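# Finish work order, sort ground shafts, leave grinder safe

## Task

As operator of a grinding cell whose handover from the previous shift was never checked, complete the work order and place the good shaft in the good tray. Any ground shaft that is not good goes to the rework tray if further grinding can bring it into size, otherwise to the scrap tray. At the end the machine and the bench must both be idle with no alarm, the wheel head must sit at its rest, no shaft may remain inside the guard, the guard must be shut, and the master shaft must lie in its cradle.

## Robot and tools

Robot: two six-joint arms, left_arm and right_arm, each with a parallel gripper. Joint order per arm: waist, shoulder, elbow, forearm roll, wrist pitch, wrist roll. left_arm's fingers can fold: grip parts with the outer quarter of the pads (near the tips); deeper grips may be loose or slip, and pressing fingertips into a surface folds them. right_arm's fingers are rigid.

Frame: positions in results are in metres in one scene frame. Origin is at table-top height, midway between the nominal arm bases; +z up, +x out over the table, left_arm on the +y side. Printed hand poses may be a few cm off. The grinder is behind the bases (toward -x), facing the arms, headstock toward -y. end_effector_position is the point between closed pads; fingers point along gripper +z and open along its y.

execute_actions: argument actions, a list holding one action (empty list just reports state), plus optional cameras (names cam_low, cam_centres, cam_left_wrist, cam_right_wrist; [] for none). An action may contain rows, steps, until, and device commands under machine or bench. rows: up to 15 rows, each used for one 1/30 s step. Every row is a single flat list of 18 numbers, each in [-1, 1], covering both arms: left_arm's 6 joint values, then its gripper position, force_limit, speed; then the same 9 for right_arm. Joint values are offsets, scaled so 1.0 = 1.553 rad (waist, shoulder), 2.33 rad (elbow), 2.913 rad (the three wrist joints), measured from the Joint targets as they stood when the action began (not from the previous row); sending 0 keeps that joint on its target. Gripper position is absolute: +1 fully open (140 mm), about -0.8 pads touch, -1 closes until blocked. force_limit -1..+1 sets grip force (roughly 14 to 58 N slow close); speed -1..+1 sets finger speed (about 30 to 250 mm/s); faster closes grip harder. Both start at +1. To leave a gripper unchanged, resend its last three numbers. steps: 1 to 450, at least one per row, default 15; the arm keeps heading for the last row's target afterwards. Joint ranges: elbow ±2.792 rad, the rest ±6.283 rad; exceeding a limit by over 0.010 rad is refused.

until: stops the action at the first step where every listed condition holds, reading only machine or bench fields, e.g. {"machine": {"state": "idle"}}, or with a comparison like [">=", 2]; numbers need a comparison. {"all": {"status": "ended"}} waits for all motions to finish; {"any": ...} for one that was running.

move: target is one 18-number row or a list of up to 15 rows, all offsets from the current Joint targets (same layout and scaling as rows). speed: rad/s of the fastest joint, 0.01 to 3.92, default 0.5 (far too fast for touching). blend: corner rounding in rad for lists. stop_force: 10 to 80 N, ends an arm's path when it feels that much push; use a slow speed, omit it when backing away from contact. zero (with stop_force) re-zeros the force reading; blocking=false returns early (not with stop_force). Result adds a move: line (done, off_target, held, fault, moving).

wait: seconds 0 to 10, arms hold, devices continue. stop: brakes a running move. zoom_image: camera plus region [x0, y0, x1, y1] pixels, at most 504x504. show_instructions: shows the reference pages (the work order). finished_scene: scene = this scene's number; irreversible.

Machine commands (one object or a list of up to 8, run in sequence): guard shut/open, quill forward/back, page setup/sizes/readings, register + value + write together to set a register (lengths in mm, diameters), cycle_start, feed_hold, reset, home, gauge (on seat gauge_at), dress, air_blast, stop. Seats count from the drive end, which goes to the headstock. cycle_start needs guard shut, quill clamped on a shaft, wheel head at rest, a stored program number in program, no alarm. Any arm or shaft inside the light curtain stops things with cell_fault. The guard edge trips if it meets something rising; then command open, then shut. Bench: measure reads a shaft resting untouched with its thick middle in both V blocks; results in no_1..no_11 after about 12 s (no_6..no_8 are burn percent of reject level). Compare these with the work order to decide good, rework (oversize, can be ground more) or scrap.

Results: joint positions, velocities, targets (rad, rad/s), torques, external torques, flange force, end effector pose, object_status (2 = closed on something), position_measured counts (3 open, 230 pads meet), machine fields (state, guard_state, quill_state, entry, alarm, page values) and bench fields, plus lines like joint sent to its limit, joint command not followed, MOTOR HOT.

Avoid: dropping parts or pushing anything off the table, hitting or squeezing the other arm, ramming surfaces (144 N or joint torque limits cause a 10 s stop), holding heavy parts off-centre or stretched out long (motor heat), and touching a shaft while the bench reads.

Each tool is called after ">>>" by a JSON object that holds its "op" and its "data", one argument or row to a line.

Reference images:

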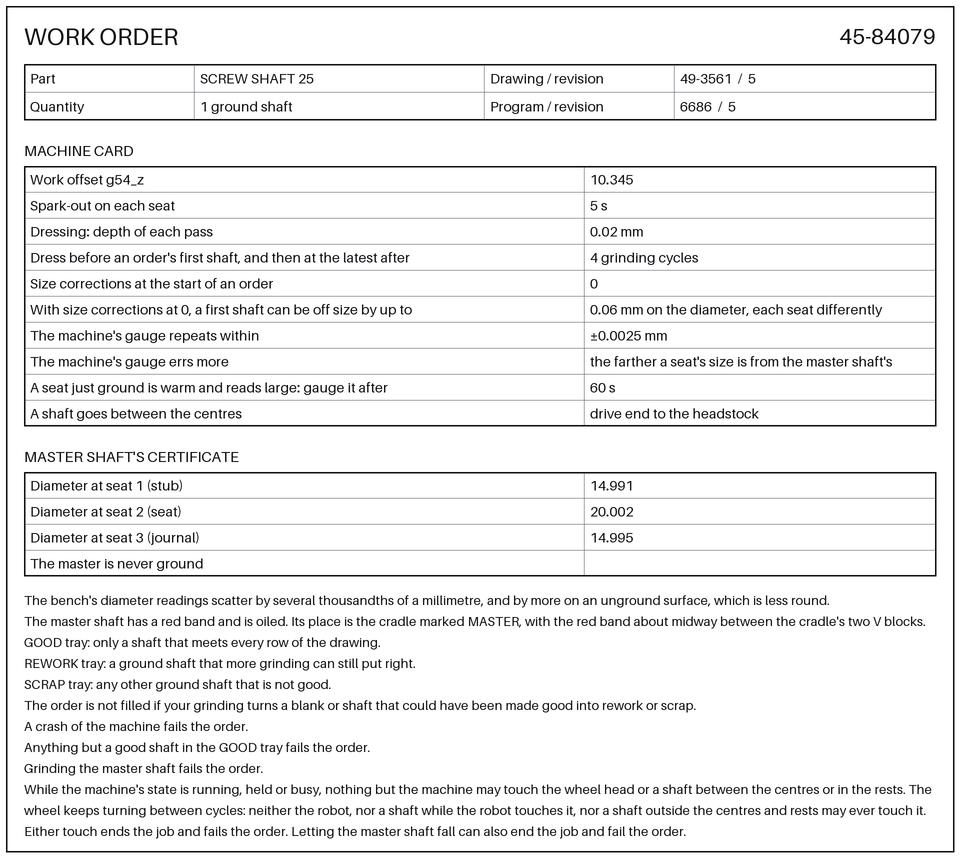

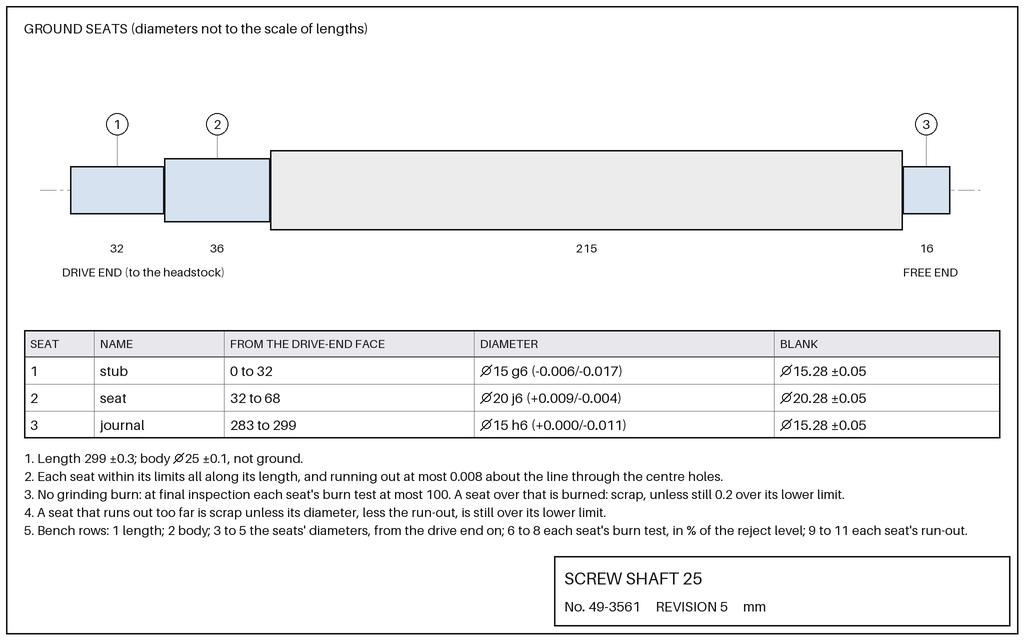

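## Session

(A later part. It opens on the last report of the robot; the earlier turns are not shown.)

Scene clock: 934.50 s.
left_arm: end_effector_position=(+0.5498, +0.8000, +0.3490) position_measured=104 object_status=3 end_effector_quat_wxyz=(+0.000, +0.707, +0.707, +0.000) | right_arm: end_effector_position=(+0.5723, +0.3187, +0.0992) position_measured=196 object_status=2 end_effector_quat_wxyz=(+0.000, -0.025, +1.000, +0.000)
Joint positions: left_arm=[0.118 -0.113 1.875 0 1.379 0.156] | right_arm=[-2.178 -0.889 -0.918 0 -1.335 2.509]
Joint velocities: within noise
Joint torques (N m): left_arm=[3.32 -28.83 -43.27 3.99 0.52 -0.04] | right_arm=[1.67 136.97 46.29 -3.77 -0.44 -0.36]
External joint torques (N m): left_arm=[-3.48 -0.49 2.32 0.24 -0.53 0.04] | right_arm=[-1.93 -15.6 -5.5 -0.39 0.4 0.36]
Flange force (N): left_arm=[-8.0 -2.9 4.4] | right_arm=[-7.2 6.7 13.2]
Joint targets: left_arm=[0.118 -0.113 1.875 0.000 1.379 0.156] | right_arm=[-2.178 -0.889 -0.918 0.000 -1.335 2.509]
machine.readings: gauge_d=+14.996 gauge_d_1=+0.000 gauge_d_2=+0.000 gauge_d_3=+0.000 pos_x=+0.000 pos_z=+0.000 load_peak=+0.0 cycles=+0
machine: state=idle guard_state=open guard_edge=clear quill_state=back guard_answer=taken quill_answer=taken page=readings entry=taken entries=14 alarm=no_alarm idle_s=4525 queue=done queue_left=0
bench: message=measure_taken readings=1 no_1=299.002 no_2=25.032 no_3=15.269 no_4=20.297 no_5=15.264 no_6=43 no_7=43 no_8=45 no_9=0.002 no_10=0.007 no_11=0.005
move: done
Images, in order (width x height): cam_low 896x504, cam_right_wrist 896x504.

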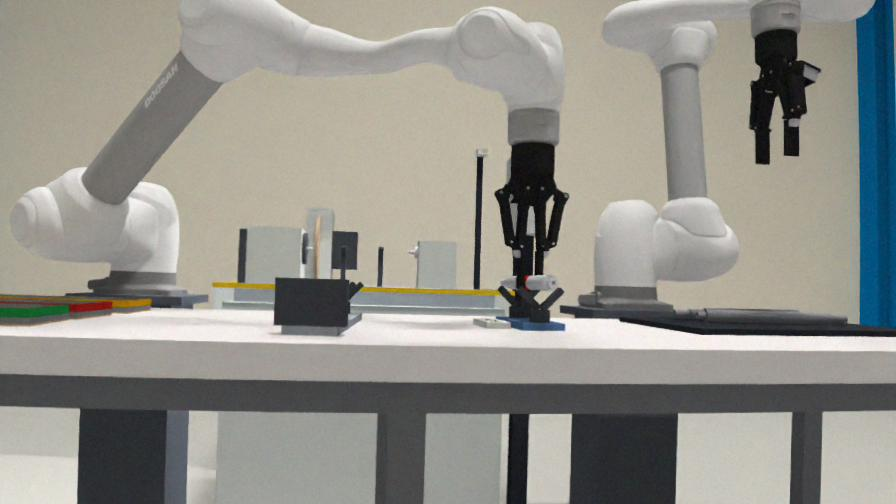

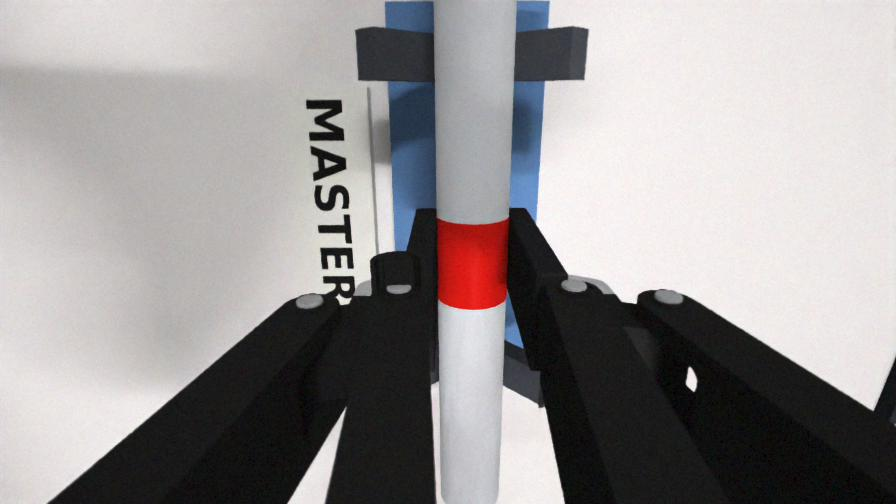

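Lower to contact and release.

>>> {"op": "move", "data": {
  "target": [0,0,0,0,0,0,0.2,0,-1,0,-0.0135,-0.0148,0,0.019,0,-1,1,-0.5],
  "speed": 0.015,
  "stop_force": 12,
  "cameras": ["cam_right_wrist"]
}}

>>> {"op": "execute_actions", "data": {
  "actions": [
    {"rows":[[0,0,0,0,0,0,0.2,0,-1,0,0,0,0,0,0,0.2,1,-1]],"steps":75}
  ],
  "cameras": ["cam_low","cam_right_wrist"]
}}

Scene clock: 941.73 s.
left_arm: end_effector_position=(+0.5498, +0.8000, +0.3490) position_measured=104 object_status=3 end_effector_quat_wxyz=(+0.000, +0.707, +0.707, +0.000) | right_arm: end_effector_position=(+0.5725, +0.3187, +0.0785) position_measured=196 object_status=2 end_effector_quat_wxyz=(+0.000, -0.025, +1.000, +0.000)
Joint positions: left_arm=[0.118 -0.113 1.875 0 1.379 0.156] | right_arm=[-2.178 -0.9 -0.936 0 -1.307 2.509]
Joint velocities: within noise
Joint torques (N m): left_arm=[3.35 -28.72 -43.41 3.96 0.56 -0.04] | right_arm=[7.2 120.76 42.74 -2.03 3.39 -0.43]
External joint torques (N m): left_arm=[-3.34 -0.73 2.35 0.3 -0.58 0.04] | right_arm=[-7.41 1.65 -1.9 -2.13 -3.42 0.43]
Flange force (N): left_arm=[-7.8 -3.3 4.5] | right_arm=[-2.9 -7.3 -4.0]
Joint targets: left_arm=[0.118 -0.113 1.875 0.000 1.379 0.156] | right_arm=[-2.178 -0.900 -0.936 0.000 -1.307 2.509]
machine.readings: gauge_d=+14.996 gauge_d_1=+0.000 gauge_d_2=+0.000 gauge_d_3=+0.000 pos_x=+0.000 pos_z=+0.000 load_peak=+0.0 cycles=+0
machine: state=idle guard_state=open guard_edge=clear quill_state=back guard_answer=taken quill_answer=taken page=readings entry=taken entries=14 alarm=no_alarm idle_s=4532 queue=done queue_left=0
bench: message=measure_taken readings=1 no_1=299.002 no_2=25.032 no_3=15.269 no_4=20.297 no_5=15.264 no_6=43 no_7=43 no_8=45 no_9=0.002 no_10=0.007 no_11=0.005
move: contact (right_arm); right_arm: the wrist pitch is farthest, 0.027 rad from its target
Images, in order (width x height): cam_right_wrist 896x504.

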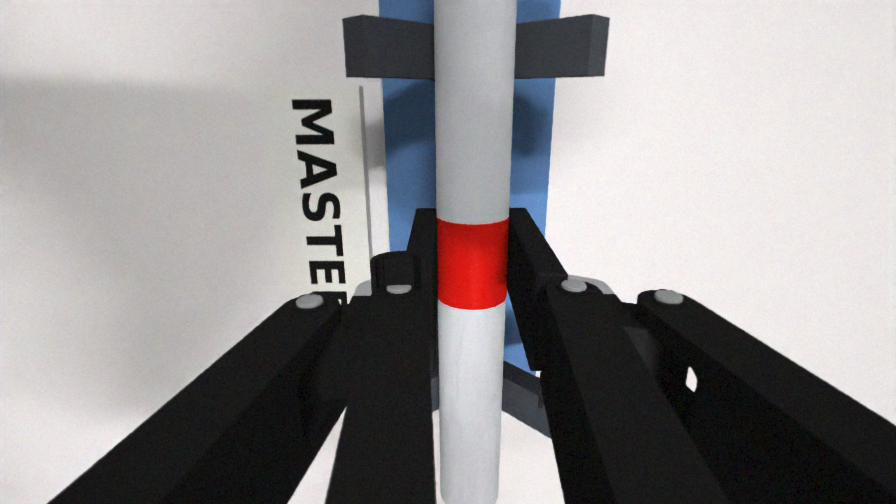

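Scene clock: 944.43 s.
left_arm: end_effector_position=(+0.5498, +0.8000, +0.3490) position_measured=104 object_status=3 end_effector_quat_wxyz=(+0.000, +0.707, +0.707, +0.000) | right_arm: end_effector_position=(+0.5725, +0.3188, +0.0785) position_measured=104 object_status=3 end_effector_quat_wxyz=(+0.000, -0.025, +1.000, +0.000)
Joint positions: left_arm=[0.118 -0.113 1.875 0 1.379 0.156] | right_arm=[-2.178 -0.9 -0.936 0 -1.307 2.509]
Joint velocities: within noise
Joint torques (N m): left_arm=[3.05 -29.2 -43.28 3.97 0.54 -0.05] | right_arm=[1.81 126.92 40.74 -3.8 -0.41 -0.35]
External joint torques (N m): left_arm=[-2.91 -0.52 2.2 0.3 -0.56 0.05] | right_arm=[-1.67 -5.29 -0.37 -0.31 0.37 0.35]
Flange force (N): left_arm=[-6.8 -2.9 4.3] | right_arm=[-6.1 5.7 3.6]
Joint targets: left_arm=[0.118 -0.113 1.875 0.000 1.379 0.156] | right_arm=[-2.178 -0.900 -0.936 0.000 -1.307 2.509]
machine.readings: gauge_d=+14.996 gauge_d_1=+0.000 gauge_d_2=+0.000 gauge_d_3=+0.000 pos_x=+0.000 pos_z=+0.000 load_peak=+0.0 cycles=+0
machine: state=idle guard_state=open guard_edge=clear quill_state=back guard_answer=taken quill_answer=taken page=readings entry=taken entries=14 alarm=no_alarm idle_s=4535 queue=done queue_left=0
bench: message=measure_taken readings=1 no_1=299.002 no_2=25.032 no_3=15.269 no_4=20.297 no_5=15.264 no_6=43 no_7=43 no_8=45 no_9=0.002 no_10=0.007 no_11=0.005
Images, in order (width x height): cam_low 896x504, cam_right_wrist 896x504.

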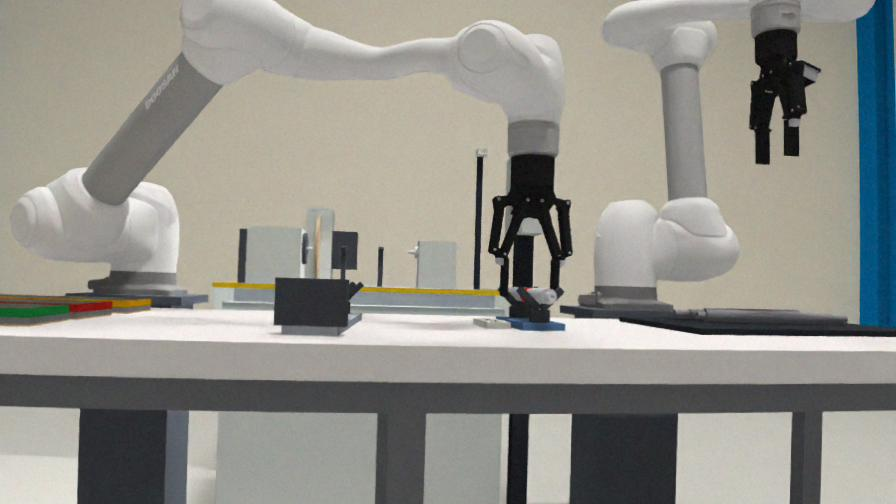

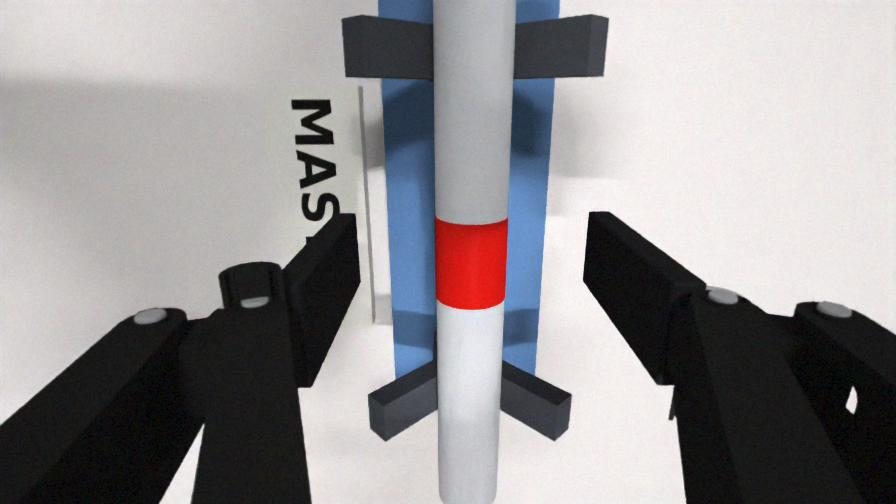

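>>> {"op": "move", "data": {
  "target": [0,0,0,0,0,0,0.2,0,-1,0,0.0308,0.1182,0,-0.1105,-0.2,0.2,1,-1],
  "speed": 0.25,
  "cameras": ["cam_right_wrist"]
}}

>>> {"op": "move", "data": {
  "target": [0,0,0,0,0,0,0.2,0,-1,-0.1549,0.2698,-0.3637,0,0.1471,-0.9213,0.2,1,-1],
  "speed": 0.8,
  "cameras": ["cam_right_wrist"]
}}

Scene clock: 963.73 s.
left_arm: end_effector_position=(+0.5498, +0.8000, +0.3490) position_measured=104 object_status=3 end_effector_quat_wxyz=(+0.000, +0.707, +0.707, +0.000) | right_arm: end_effector_position=(+0.5725, +0.3188, +0.2802) position_measured=104 object_status=3 end_effector_quat_wxyz=(+0.000, -0.311, +0.951, +0.000)
Joint positions: left_arm=[0.118 -0.113 1.875 0 1.379 0.156] | right_arm=[-2.178 -0.852 -0.661 0 -1.628 1.927]
Joint velocities: within noise
Joint torques (N m): left_arm=[3.36 -29.14 -43.37 3.98 0.57 -0.02] | right_arm=[1.74 124.98 41.79 -4.01 -0.63 -0.26]
External joint torques (N m): left_arm=[-3.41 -0.24 2.23 0.29 -0.59 0.02] | right_arm=[-1.8 -4.43 0.34 -0.3 0.58 0.26]
Flange force (N): left_arm=[-7.8 -2.3 4.5] | right_arm=[-11.9 2.4 -0.3]
Joint targets: left_arm=[0.118 -0.113 1.875 0.000 1.379 0.156] | right_arm=[-2.178 -0.852 -0.661 0.000 -1.628 1.927]
machine.readings: gauge_d=+14.996 gauge_d_1=+0.000 gauge_d_2=+0.000 gauge_d_3=+0.000 pos_x=+0.000 pos_z=+0.000 load_peak=+0.0 cycles=+0
machine: state=idle guard_state=open guard_edge=clear quill_state=back guard_answer=taken quill_answer=taken page=readings entry=taken entries=14 alarm=no_alarm idle_s=4554 queue=done queue_left=0
bench: message=measure_taken readings=1 no_1=299.002 no_2=25.032 no_3=15.269 no_4=20.297 no_5=15.264 no_6=43 no_7=43 no_8=45 no_9=0.002 no_10=0.007 no_11=0.005
move: done
Images, in order (width x height): cam_right_wrist 896x504.

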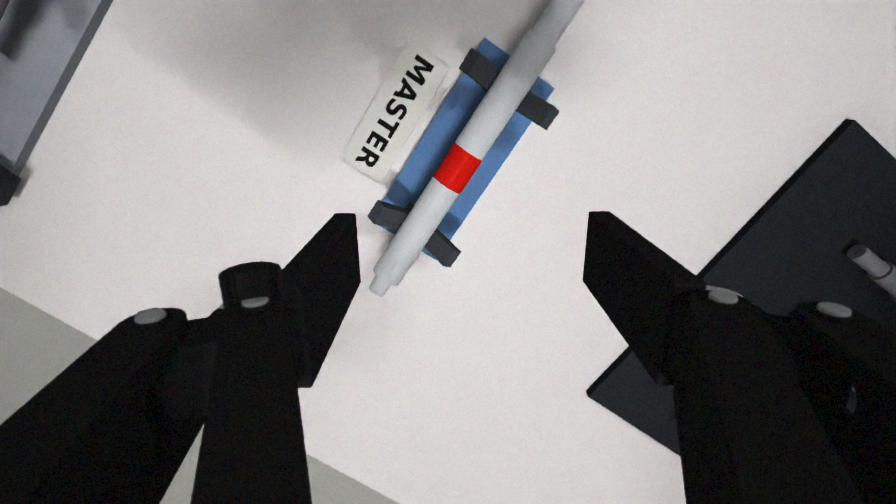

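Scene clock: 967.70 s.
left_arm: end_effector_position=(+0.5498, +0.8000, +0.3490) position_measured=104 object_status=3 end_effector_quat_wxyz=(+0.000, +0.707, +0.707, +0.000) | right_arm: end_effector_position=(+0.5761, -0.0120, +0.2000) position_measured=104 object_status=3 end_effector_quat_wxyz=(+0.000, +0.999, -0.033, +0.000)
Joint positions: left_arm=[0.118 -0.113 1.875 0 1.379 0.156] | right_arm=[-2.419 -0.433 -1.508 0 -1.2 -0.757]
Joint velocities: within noise
Joint torques (N m): left_arm=[3.25 -28.99 -43.45 3.96 0.53 -0.02] | right_arm=[1.86 86.28 39.53 -3.78 -0.35 -0.44]
External joint torques (N m): left_arm=[-3.19 -0.37 2.45 0.3 -0.54 0.02] | right_arm=[-1.92 -3.26 -0.06 -0.31 0.38 0.44]
Flange force (N): left_arm=[-7.5 -2.9 4.7] | right_arm=[4.6 -1.8 2.6]
Joint targets: left_arm=[0.118 -0.113 1.875 0.000 1.379 0.156] | right_arm=[-2.419 -0.433 -1.508 0.000 -1.200 -0.757]
machine.readings: gauge_d=+14.996 gauge_d_1=+0.000 gauge_d_2=+0.000 gauge_d_3=+0.000 pos_x=+0.000 pos_z=+0.000 load_peak=+0.0 cycles=+0
machine: state=idle guard_state=open guard_edge=clear quill_state=back guard_answer=taken quill_answer=taken page=readings entry=taken entries=14 alarm=no_alarm idle_s=4558 queue=done queue_left=0
bench: message=measure_taken readings=1 no_1=299.002 no_2=25.032 no_3=15.269 no_4=20.297 no_5=15.264 no_6=43 no_7=43 no_8=45 no_9=0.002 no_10=0.007 no_11=0.005
move: done
Images, in order (width x height): cam_right_wrist 896x504.

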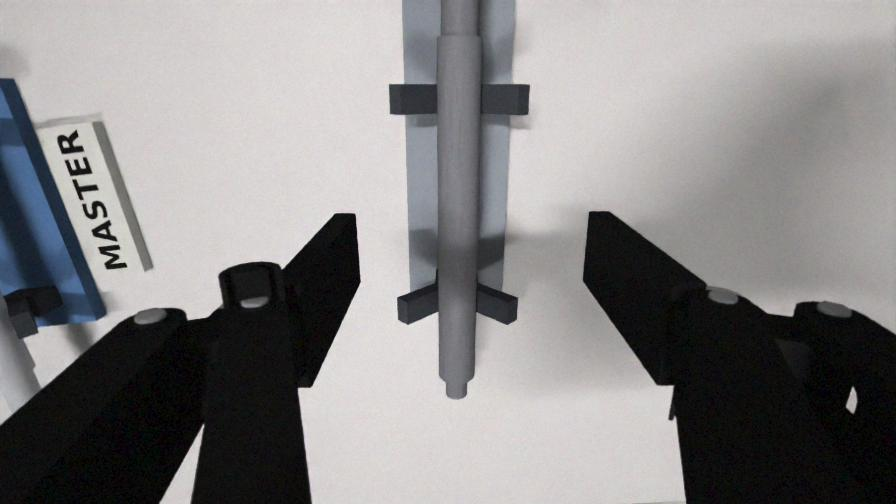

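>>> {"op": "move", "data": {
  "target": [
    [0,0,0,0,0,0,0.2,0,-1,0.0126,-0.0173,-0.0415,0,0.0424,0.0067,0.2,1,-1],
    [0,0,0,0,0,0,0.2,0,-1,0.0126,-0.0455,-0.0588,0,0.0713,0.0067,0.2,1,-1]
  ],
  "speed": [0.15,0.06],
  "cameras": ["cam_right_wrist"]
}}

>>> {"op": "execute_actions", "data": {
  "actions": [
    {"rows":[[0,0,0,0,0,0,0.2,0,-1,0,0,0,0,0,0,-1,1,-0.5]],"steps":75}
  ],
  "cameras": ["cam_right_wrist"]
}}

Scene clock: 988.43 s.
left_arm: end_effector_position=(+0.5498, +0.8000, +0.3490) position_measured=104 object_status=3 end_effector_quat_wxyz=(+0.000, +0.707, +0.707, +0.000) | right_arm: end_effector_position=(+0.5562, -0.0100, +0.0772) position_measured=104 object_status=3 end_effector_quat_wxyz=(+0.000, +0.999, -0.033, +0.000)
Joint positions: left_arm=[0.118 -0.113 1.875 0 1.379 0.156] | right_arm=[-2.399 -0.503 -1.645 0 -0.992 -0.737]
Joint velocities: within noise
Joint torques (N m): left_arm=[3.47 -28.91 -43.3 3.96 0.52 -0.01] | right_arm=[1.83 90.97 35.62 -3.33 -0.46 -0.3]
External joint torques (N m): left_arm=[-3.46 -0.53 2.24 0.31 -0.54 0.01] | right_arm=[-1.87 -5.11 -0.13 -0.35 0.49 0.3]
Flange force (N): left_arm=[-8.0 -2.8 4.3] | right_arm=[5.9 -3.0 5.4]
Joint targets: left_arm=[0.118 -0.113 1.875 0.000 1.379 0.156] | right_arm=[-2.399 -0.503 -1.645 0.000 -0.992 -0.737]
machine.readings: gauge_d=+14.996 gauge_d_1=+0.000 gauge_d_2=+0.000 gauge_d_3=+0.000 pos_x=+0.000 pos_z=+0.000 load_peak=+0.0 cycles=+0
machine: state=idle guard_state=open guard_edge=clear quill_state=back guard_answer=taken quill_answer=taken page=readings entry=taken entries=14 alarm=no_alarm idle_s=4579 queue=done queue_left=0
bench: message=measure_taken readings=1 no_1=299.002 no_2=25.032 no_3=15.269 no_4=20.297 no_5=15.264 no_6=43 no_7=43 no_8=45 no_9=0.002 no_10=0.007 no_11=0.005
move: done
Images, in order (width x height): cam_right_wrist 896x504.

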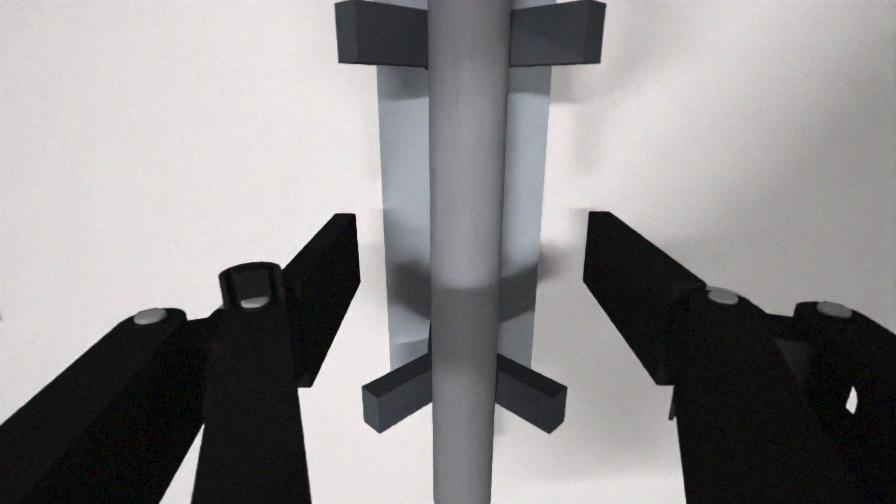

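Scene clock: 991.13 s.
left_arm: end_effector_position=(+0.5498, +0.8000, +0.3490) position_measured=104 object_status=3 end_effector_quat_wxyz=(+0.000, +0.707, +0.707, +0.000) | right_arm: end_effector_position=(+0.5562, -0.0100, +0.0772) position_measured=196 object_status=2 end_effector_quat_wxyz=(+0.000, +0.999, -0.033, +0.000)
Joint positions: left_arm=[0.118 -0.113 1.875 0 1.379 0.156] | right_arm=[-2.399 -0.503 -1.645 0 -0.992 -0.737]
Joint velocities: within noise
Joint torques (N m): left_arm=[3.18 -28.94 -43.36 3.95 0.54 -0.03] | right_arm=[-40.96 63.35 -14.33 -20.77 -20.57 -0.85]
External joint torques (N m): left_arm=[-3.21 -0.44 2.28 0.32 -0.56 0.03] | right_arm=[40.91 22.25 49.7 17.1 20.59 0.85]
Flange force (N): left_arm=[-7.5 -2.8 4.4] | right_arm=[3.8 -80.9 -21.5]
Joint targets: left_arm=[0.118 -0.113 1.875 0.000 1.379 0.156] | right_arm=[-2.399 -0.503 -1.645 0.000 -0.992 -0.737]
machine.readings: gauge_d=+14.996 gauge_d_1=+0.000 gauge_d_2=+0.000 gauge_d_3=+0.000 pos_x=+0.000 pos_z=+0.000 load_peak=+0.0 cycles=+0
machine: state=idle guard_state=open guard_edge=clear quill_state=back guard_answer=taken quill_answer=taken page=readings entry=taken entries=14 alarm=no_alarm idle_s=4581 queue=done queue_left=0
bench: message=measure_taken readings=1 no_1=299.002 no_2=25.032 no_3=15.269 no_4=20.297 no_5=15.264 no_6=43 no_7=43 no_8=45 no_9=0.002 no_10=0.007 no_11=0.005
Images, in order (width x height): cam_right_wrist 896x504.

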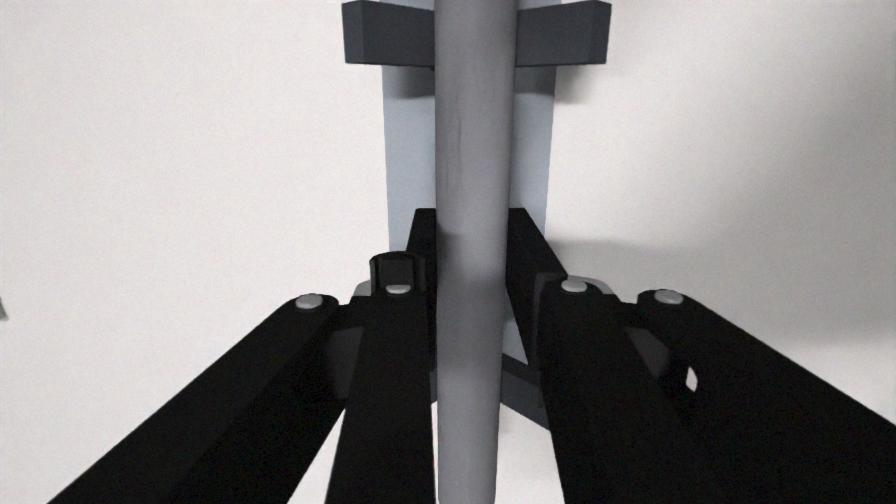

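>>> {"op": "move", "data": {
  "target": [0,0,0,0,0,0,0.2,0,-1,0.001,-0.0012,0.0013,0,-0.0004,0.0005,-1,1,-0.5],
  "speed": 0.01,
  "cameras": ["cam_right_wrist"]
}}

Scene clock: 1002.47 s.
left_arm: end_effector_position=(+0.5498, +0.8000, +0.3490) position_measured=104 object_status=3 end_effector_quat_wxyz=(+0.000, +0.707, +0.707, +0.000) | right_arm: end_effector_position=(+0.5564, -0.0085, +0.0771) position_measured=196 object_status=2 end_effector_quat_wxyz=(+0.000, +0.999, -0.033, +0.000)
Joint positions: left_arm=[0.118 -0.113 1.875 0 1.379 0.156] | right_arm=[-2.398 -0.505 -1.642 0 -0.994 -0.736]
Joint velocities: within noise
Joint torques (N m): left_arm=[3.44 -29.13 -43.41 3.98 0.57 -0.05] | right_arm=[-10.77 63.17 14.16 -9.26 -3.9 -0.92]
External joint torques (N m): left_arm=[-3.32 -0.39 2.35 0.29 -0.58 0.05] | right_arm=[10.76 22.85 21.31 5.59 3.92 0.92]
Flange force (N): left_arm=[-7.6 -2.8 4.6] | right_arm=[-2.1 -19.4 -28.6]
Joint targets: left_arm=[0.118 -0.113 1.875 0.000 1.379 0.156] | right_arm=[-2.397 -0.505 -1.642 0.000 -0.993 -0.736]
machine.readings: gauge_d=+14.996 gauge_d_1=+0.000 gauge_d_2=+0.000 gauge_d_3=+0.000 pos_x=+0.000 pos_z=+0.000 load_peak=+0.0 cycles=+0
machine: state=idle guard_state=open guard_edge=clear quill_state=back guard_answer=taken quill_answer=taken page=readings entry=taken entries=14 alarm=no_alarm idle_s=4592 queue=done queue_left=0
bench: message=measure_taken readings=1 no_1=299.002 no_2=25.032 no_3=15.269 no_4=20.297 no_5=15.264 no_6=43 no_7=43 no_8=45 no_9=0.002 no_10=0.007 no_11=0.005
move: done
Images, in order (width x height): cam_right_wrist 896x504.

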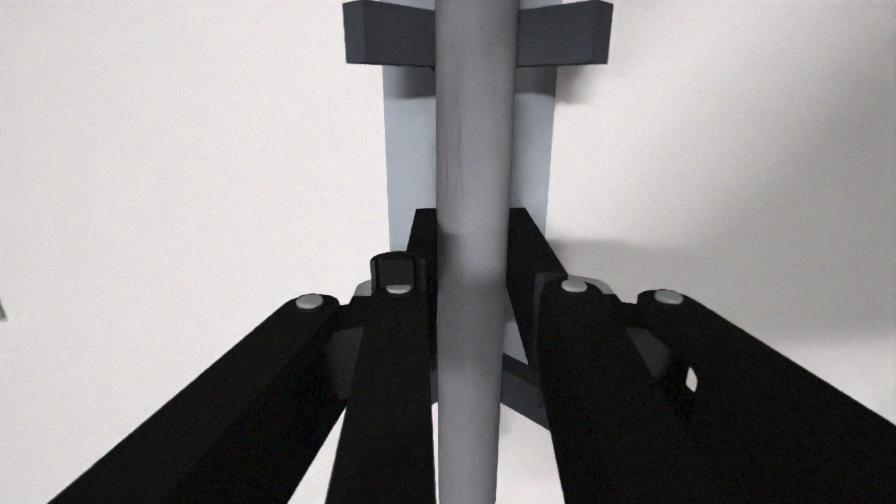

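>>> {"op": "move", "data": {
  "target": [
    [0,0,0,0,0,0,0.2,0,-1,0,0.0893,0.0967,0,-0.125,0,-1,1,-0.5],
    [0,0,0,0,0,0,0.2,0,-1,0.1,0.0893,0.0967,0,-0.125,0.4,-1,1,-0.5]
  ],
  "speed": [0.12,0.6],
  "cameras": ["cam_right_wrist","cam_low"]
}}

>>> {"op": "execute_actions", "data": {
  "actions": [
    {"machine":[{"guard":"shut"},{"air_blast":true},{"guard":"open"}],"steps":5}
  ],
  "cameras": []
}}

Scene clock: 1024.27 s.
left_arm: end_effector_position=(+0.5498, +0.8000, +0.3490) position_measured=104 object_status=3 end_effector_quat_wxyz=(+0.000, +0.707, +0.707, +0.000) | right_arm: end_effector_position=(+0.4706, +0.0749, +0.3003) position_measured=196 object_status=2 end_effector_quat_wxyz=(+0.000, +0.859, -0.513, +0.000)
Joint positions: left_arm=[0.118 -0.113 1.875 0 1.379 0.156] | right_arm=[-2.242 -0.367 -1.417 0 -1.358 0.429]
Joint velocities: within noise
Joint torques (N m): left_arm=[3.04 -28.96 -43.31 3.97 0.55 -0.03] | right_arm=[1.93 89.02 46.38 -4.04 -0.42 -0.52]
External joint torques (N m): left_arm=[-3 -0.7 2.16 0.29 -0.57 0.03] | right_arm=[-1.78 -10.26 -5.04 -0.24 0.4 0.52]
Flange force (N): left_arm=[-7.1 -3.1 4.2] | right_arm=[-0.3 -5.1 11.0]
Joint targets: left_arm=[0.118 -0.113 1.875 0.000 1.379 0.156] | right_arm=[-2.242 -0.367 -1.417 0.000 -1.358 0.429]
machine.readings: gauge_d=+14.996 gauge_d_1=+0.000 gauge_d_2=+0.000 gauge_d_3=+0.000 pos_x=+0.000 pos_z=+0.000 load_peak=+0.0 cycles=+0
machine: state=idle guard_state=open guard_edge=clear quill_state=back guard_answer=taken quill_answer=taken page=readings entry=taken entries=14 alarm=no_alarm idle_s=4614 queue=done queue_left=0
bench: message=measure_taken readings=1 no_1=299.002 no_2=25.032 no_3=15.269 no_4=20.297 no_5=15.264 no_6=43 no_7=43 no_8=45 no_9=0.002 no_10=0.007 no_11=0.005
move: done
Images, in order (width x height): cam_low 896x504, cam_right_wrist 896x504.

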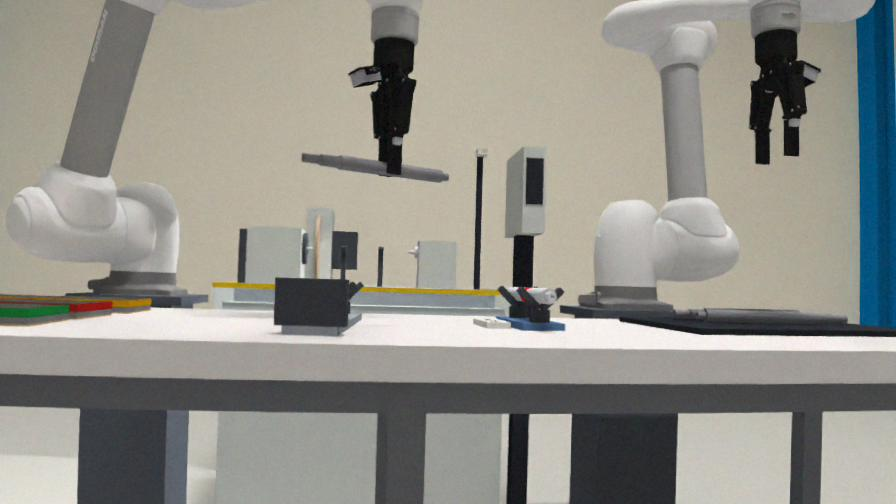

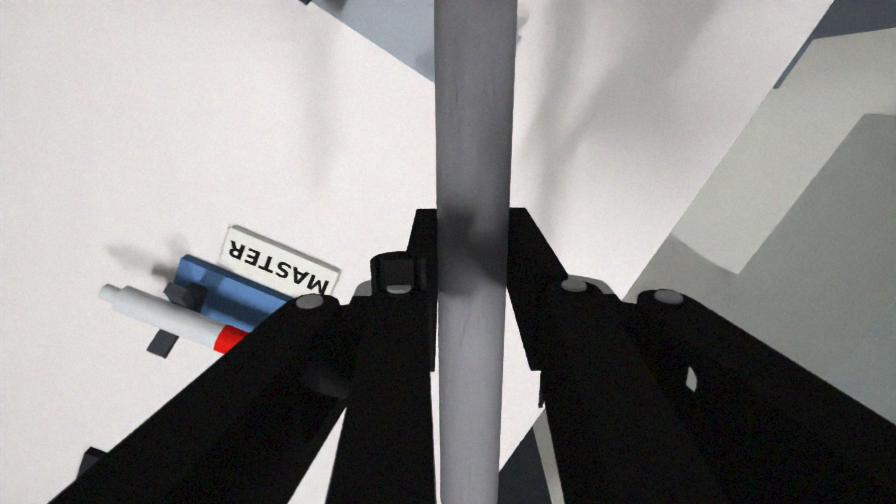

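Scene clock: 1024.63 s.
left_arm: end_effector_position=(+0.5498, +0.8000, +0.3490) position_measured=104 object_status=3 end_effector_quat_wxyz=(+0.000, +0.707, +0.707, +0.000) | right_arm: end_effector_position=(+0.4705, +0.0749, +0.3003) position_measured=196 object_status=2 end_effector_quat_wxyz=(+0.000, +0.859, -0.513, +0.000)
Joint positions: left_arm=[0.118 -0.113 1.875 0 1.379 0.156] | right_arm=[-2.242 -0.367 -1.417 0 -1.358 0.429]
Joint velocities: within noise
Joint torques (N m): left_arm=[3.14 -29 -43.37 3.94 0.54 -0.02] | right_arm=[2.12 89.26 46.51 -4.08 -0.44 -0.3]
External joint torques (N m): left_arm=[-3.3 -0.27 2.31 0.31 -0.56 0.02] | right_arm=[-1.98 -10.72 -5.29 -0.19 0.41 0.3]
Flange force (N): left_arm=[-7.6 -2.5 4.5] | right_arm=[0.1 -5.5 11.5]
Joint targets: left_arm=[0.118 -0.113 1.875 0.000 1.379 0.156] | right_arm=[-2.242 -0.367 -1.417 0.000 -1.358 0.429]
Tool commands: left_gripper/position=+0.2 left_gripper/force_limit=+0.0 left_gripper/speed=-1.0 right_gripper/position=-1.0 right_gripper/force_limit=+1.0 right_gripper/speed=-0.5
machine.readings: gauge_d=+14.996 gauge_d_1=+0.000 gauge_d_2=+0.000 gauge_d_3=+0.000 pos_x=+0.000 pos_z=+0.000 load_peak=+0.0 cycles=+0
machine: state=idle guard_state=between guard_edge=clear quill_state=back guard_answer=taken quill_answer=taken page=readings entry=taken entries=14 alarm=no_alarm idle_s=4614 queue=running queue_left=2
bench: message=measure_taken readings=1 no_1=299.002 no_2=25.032 no_3=15.269 no_4=20.297 no_5=15.264 no_6=43 no_7=43 no_8=45 no_9=0.002 no_10=0.007 no_11=0.005
No camera images: "cameras" was empty.

>>> {"op": "move", "data": {
  "target": [
    [0,0,0,0,0,0,0.2,0,-1,0.51,0.1393,0.0351,0,-0.1023,0.402,-1,1,-0.5],
    [0,0,0,0,0,0,0.2,0,-1,0.9854,-0.0471,0.1608,0,-0.1035,0.6924,-1,1,-0.5]
  ],
  "speed": [0.5,0.4],
  "blend": [0.1,0],
  "cameras": ["cam_centres","cam_right_wrist"]
}}

Scene clock: 1042.20 s.
left_arm: end_effector_position=(+0.5498, +0.8000, +0.3490) position_measured=104 object_status=3 end_effector_quat_wxyz=(+0.000, +0.707, +0.707, +0.000) | right_arm: end_effector_position=(-0.6333, +0.0300, +0.4501) position_measured=196 object_status=2 end_effector_quat_wxyz=(+0.000, +0.710, -0.704, +0.000)
Joint positions: left_arm=[0.118 -0.113 1.875 0 1.379 0.156] | right_arm=[-0.711 -0.44 -1.042 0 -1.659 2.446]
Joint velocities: within noise
Joint torques (N m): left_arm=[3.31 -28.99 -43.38 3.97 0.53 0] | right_arm=[3.6 97.44 47.32 -3.92 -0.45 -0.39]
External joint torques (N m): left_arm=[-3.29 -0.32 2.38 0.29 -0.54 -0.01] | right_arm=[-3.79 -10.91 -5.3 -0.36 0.42 0.39]
Flange force (N): left_arm=[-7.7 -2.7 4.6] | right_arm=[-6.8 1.3 9.8]
Joint targets: left_arm=[0.118 -0.113 1.875 0.000 1.379 0.156] | right_arm=[-0.711 -0.440 -1.042 0.000 -1.659 2.446]
machine.readings: gauge_d=+14.996 gauge_d_1=+0.000 gauge_d_2=+0.000 gauge_d_3=+0.000 pos_x=+0.000 pos_z=+0.000 load_peak=+0.0 cycles=+0
machine: state=idle guard_state=open guard_edge=clear quill_state=back guard_answer=taken quill_answer=taken page=readings entry=taken entries=15 alarm=no_alarm idle_s=4632 queue=done queue_left=0
bench: message=measure_taken readings=1 no_1=299.002 no_2=25.032 no_3=15.269 no_4=20.297 no_5=15.264 no_6=43 no_7=43 no_8=45 no_9=0.002 no_10=0.007 no_11=0.005
move: done
Images, in order (width x height): cam_centres 896x504, cam_right_wrist 896x504.

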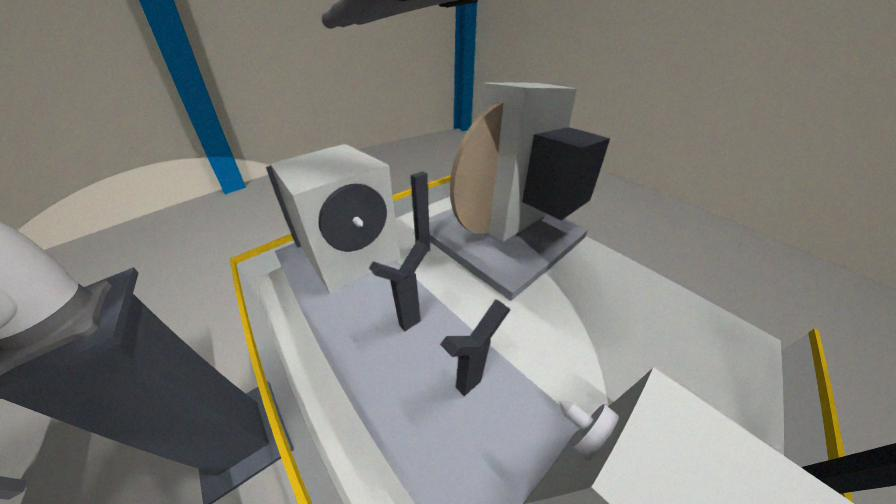

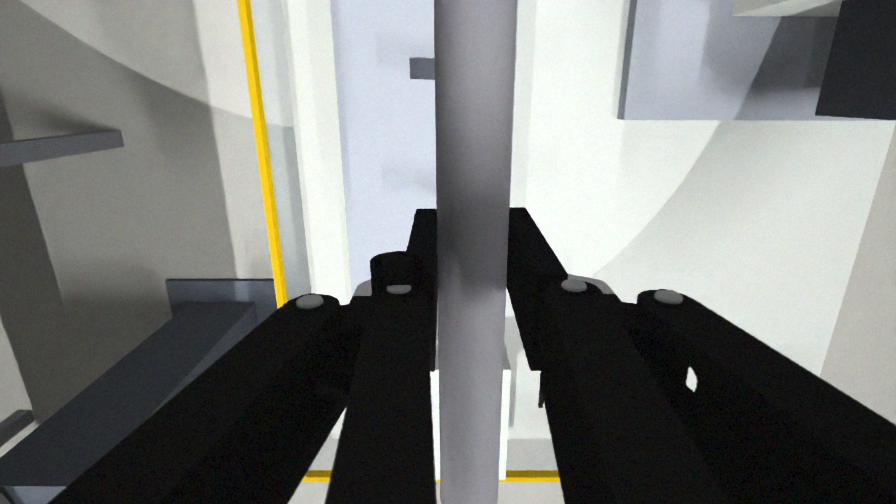

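>>> {"op": "move", "data": {
  "target": [0,0,0,0,0,0,0.2,0,-1,0,-0.0201,-0.1388,0,0.1217,0,-1,1,-0.5],
  "speed": 0.15,
  "cameras": ["cam_centres"]
}}

>>> {"op": "zoom_image", "data": {
  "camera": "cam_centres",
  "region": [330, 140, 660, 460]
}}

Scene clock: 1049.00 s.
left_arm: end_effector_position=(+0.5498, +0.8000, +0.3490) position_measured=104 object_status=3 end_effector_quat_wxyz=(+0.000, +0.707, +0.707, +0.000) | right_arm: end_effector_position=(-0.6333, +0.0299, +0.2452) position_measured=196 object_status=2 end_effector_quat_wxyz=(+0.000, +0.710, -0.704, +0.000)
Joint positions: left_arm=[0.118 -0.113 1.875 0 1.379 0.156] | right_arm=[-0.711 -0.471 -1.365 0 -1.305 2.446]
Joint velocities: within noise
Joint torques (N m): left_arm=[3.28 -29.01 -43.43 3.96 0.53 -0.02] | right_arm=[1.91 99.46 45.2 -3.74 -0.23 -0.3]
External joint torques (N m): left_arm=[-3.11 -0.73 2.31 0.31 -0.54 0.02] | right_arm=[-1.82 -11.49 -4.44 -0.41 0.2 0.3]
Flange force (N): left_arm=[-7.4 -3.3 4.3] | right_arm=[-6.4 4.3 10.6]
Joint targets: left_arm=[0.118 -0.113 1.875 0.000 1.379 0.156] | right_arm=[-0.711 -0.471 -1.365 0.000 -1.305 2.446]
machine.readings: gauge_d=+14.996 gauge_d_1=+0.000 gauge_d_2=+0.000 gauge_d_3=+0.000 pos_x=+0.000 pos_z=+0.000 load_peak=+0.0 cycles=+0
machine: state=idle guard_state=open guard_edge=clear quill_state=back guard_answer=taken quill_answer=taken page=readings entry=taken entries=15 alarm=no_alarm idle_s=4639 queue=done queue_left=0
bench: message=measure_taken readings=1 no_1=299.002 no_2=25.032 no_3=15.269 no_4=20.297 no_5=15.264 no_6=43 no_7=43 no_8=45 no_9=0.002 no_10=0.007 no_11=0.005
move: done
Images, in order (width x height): cam_centres 896x504.

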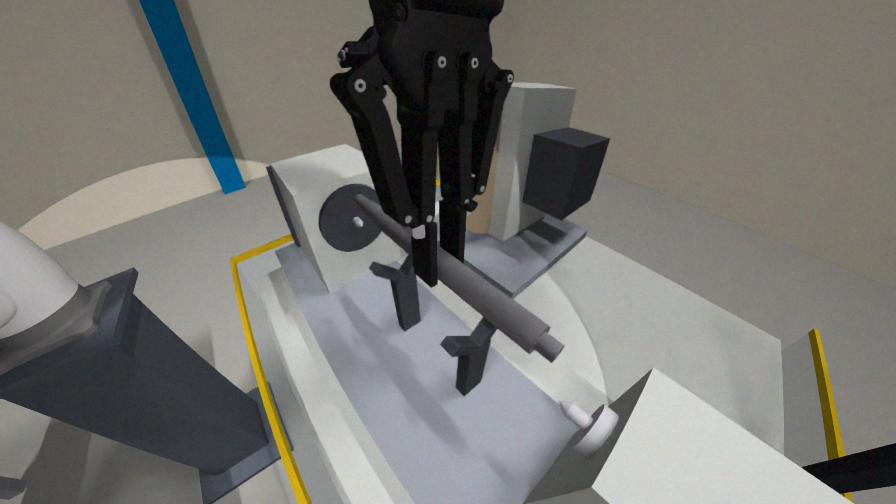

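Scaled by 1.527 from the camera's 896x504 image, which has a finer 1280x720 frame.

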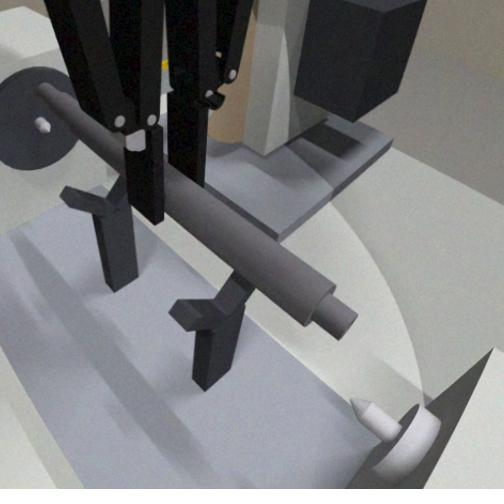

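>>> {"op": "move", "data": {
  "target": [0,0,0,0,0,0,0.2,0,-1,0,-0.0196,-0.0284,0,0.0331,0,-1,1,-0.5],
  "speed": 0.018,
  "stop_force": 12,
  "cameras": ["cam_right_wrist"]
}}

>>> {"op": "execute_actions", "data": {
  "actions": [
    {"rows":[[0,0,0,0,0,0,0.2,0,-1,0,0,0,0,0,0,0.2,1,-1]],"steps":75}
  ],
  "cameras": ["cam_centres","cam_right_wrist"]
}}

>>> {"op": "zoom_image", "data": {
  "camera": "cam_centres",
  "region": [330, 140, 660, 460]
}}

Scene clock: 1061.23 s.
left_arm: end_effector_position=(+0.5498, +0.8000, +0.3490) position_measured=104 object_status=3 end_effector_quat_wxyz=(+0.000, +0.707, +0.707, +0.000) | right_arm: end_effector_position=(-0.6336, +0.0302, +0.1984) position_measured=196 object_status=2 end_effector_quat_wxyz=(+0.000, +0.710, -0.704, +0.000)
Joint positions: left_arm=[0.118 -0.113 1.875 0 1.379 0.156] | right_arm=[-0.711 -0.495 -1.417 0 -1.23 2.446]
Joint velocities: within noise
Joint torques (N m): left_arm=[3.05 -28.83 -43.31 3.97 0.53 -0.04] | right_arm=[3.61 78.93 35.76 -3.07 2.35 -0.39]
External joint torques (N m): left_arm=[-2.94 -0.66 2.32 0.28 -0.54 0.04] | right_arm=[-3.81 10.24 3.87 -0.98 -2.39 0.39]
Flange force (N): left_arm=[-7.0 -3.3 4.4] | right_arm=[-0.2 -5.9 -13.5]
Joint targets: left_arm=[0.118 -0.113 1.875 0.000 1.379 0.156] | right_arm=[-0.711 -0.495 -1.417 0.000 -1.230 2.446]
machine.readings: gauge_d=+14.996 gauge_d_1=+0.000 gauge_d_2=+0.000 gauge_d_3=+0.000 pos_x=+0.000 pos_z=+0.000 load_peak=+0.0 cycles=+0
machine: state=idle guard_state=open guard_edge=clear quill_state=back guard_answer=taken quill_answer=taken page=readings entry=taken entries=15 alarm=no_alarm idle_s=4651 queue=done queue_left=0
bench: message=measure_taken readings=1 no_1=299.002 no_2=25.032 no_3=15.269 no_4=20.297 no_5=15.264 no_6=43 no_7=43 no_8=45 no_9=0.002 no_10=0.007 no_11=0.005
move: contact (right_arm); right_arm: the wrist pitch is farthest, 0.021 rad from its target
Images, in order (width x height): cam_right_wrist 896x504.

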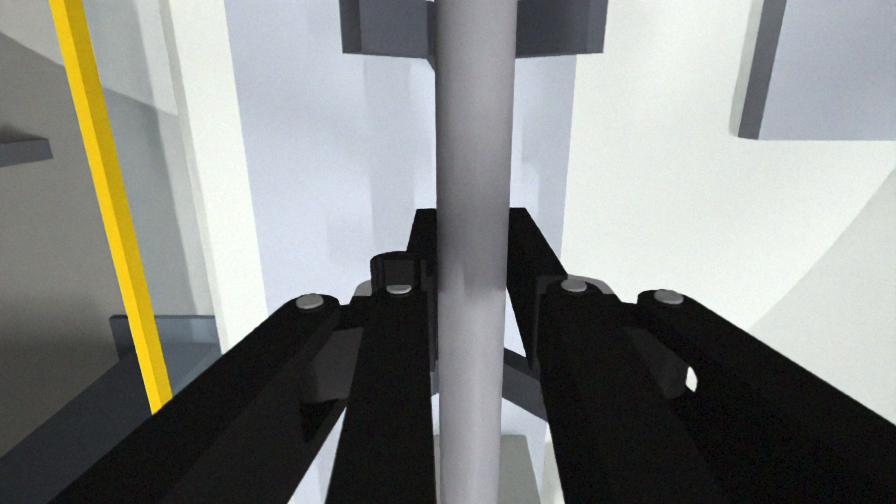

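Scene clock: 1063.93 s.
left_arm: end_effector_position=(+0.5498, +0.8000, +0.3490) position_measured=104 object_status=3 end_effector_quat_wxyz=(+0.000, +0.707, +0.707, +0.000) | right_arm: end_effector_position=(-0.6336, +0.0301, +0.1984) position_measured=104 object_status=3 end_effector_quat_wxyz=(+0.000, +0.710, -0.704, +0.000)
Joint positions: left_arm=[0.118 -0.113 1.875 0 1.379 0.156] | right_arm=[-0.711 -0.495 -1.417 0 -1.23 2.446]
Joint velocities: within noise
Joint torques (N m): left_arm=[3.08 -29.23 -43.45 3.97 0.54 -0.05] | right_arm=[1.69 92.49 39.65 -3.73 -0.39 -0.32]
External joint torques (N m): left_arm=[-3.13 -0.41 2.33 0.29 -0.55 0.05] | right_arm=[-1.72 -3.18 0.07 -0.31 0.35 0.32]
Flange force (N): left_arm=[-7.2 -2.9 4.5] | right_arm=[-4.5 2.4 2.2]
Joint targets: left_arm=[0.118 -0.113 1.875 0.000 1.379 0.156] | right_arm=[-0.711 -0.495 -1.417 0.000 -1.230 2.446]
machine.readings: gauge_d=+14.996 gauge_d_1=+0.000 gauge_d_2=+0.000 gauge_d_3=+0.000 pos_x=+0.000 pos_z=+0.000 load_peak=+0.0 cycles=+0
machine: state=idle guard_state=open guard_edge=clear quill_state=back guard_answer=taken quill_answer=taken page=readings entry=taken entries=15 alarm=no_alarm idle_s=4653 queue=done queue_left=0
bench: message=measure_taken readings=1 no_1=299.002 no_2=25.032 no_3=15.269 no_4=20.297 no_5=15.264 no_6=43 no_7=43 no_8=45 no_9=0.002 no_10=0.007 no_11=0.005
Images, in order (width x height): cam_centres 896x504, cam_right_wrist 896x504.

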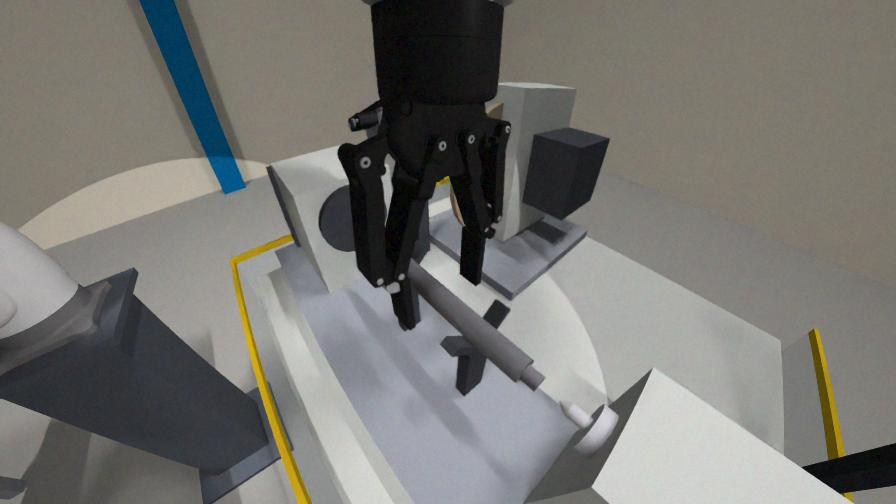

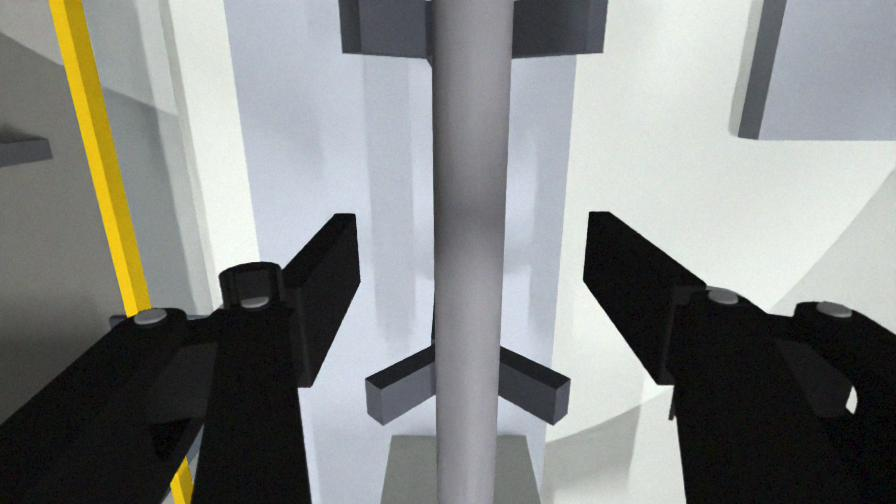

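Scaled by 1.527 from the camera's 896x504 image, which has a finer 1280x720 frame.

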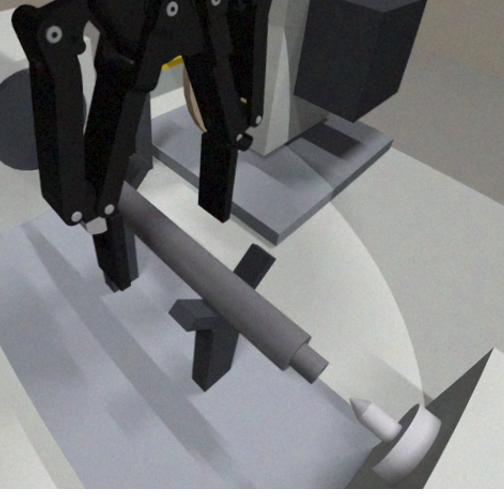

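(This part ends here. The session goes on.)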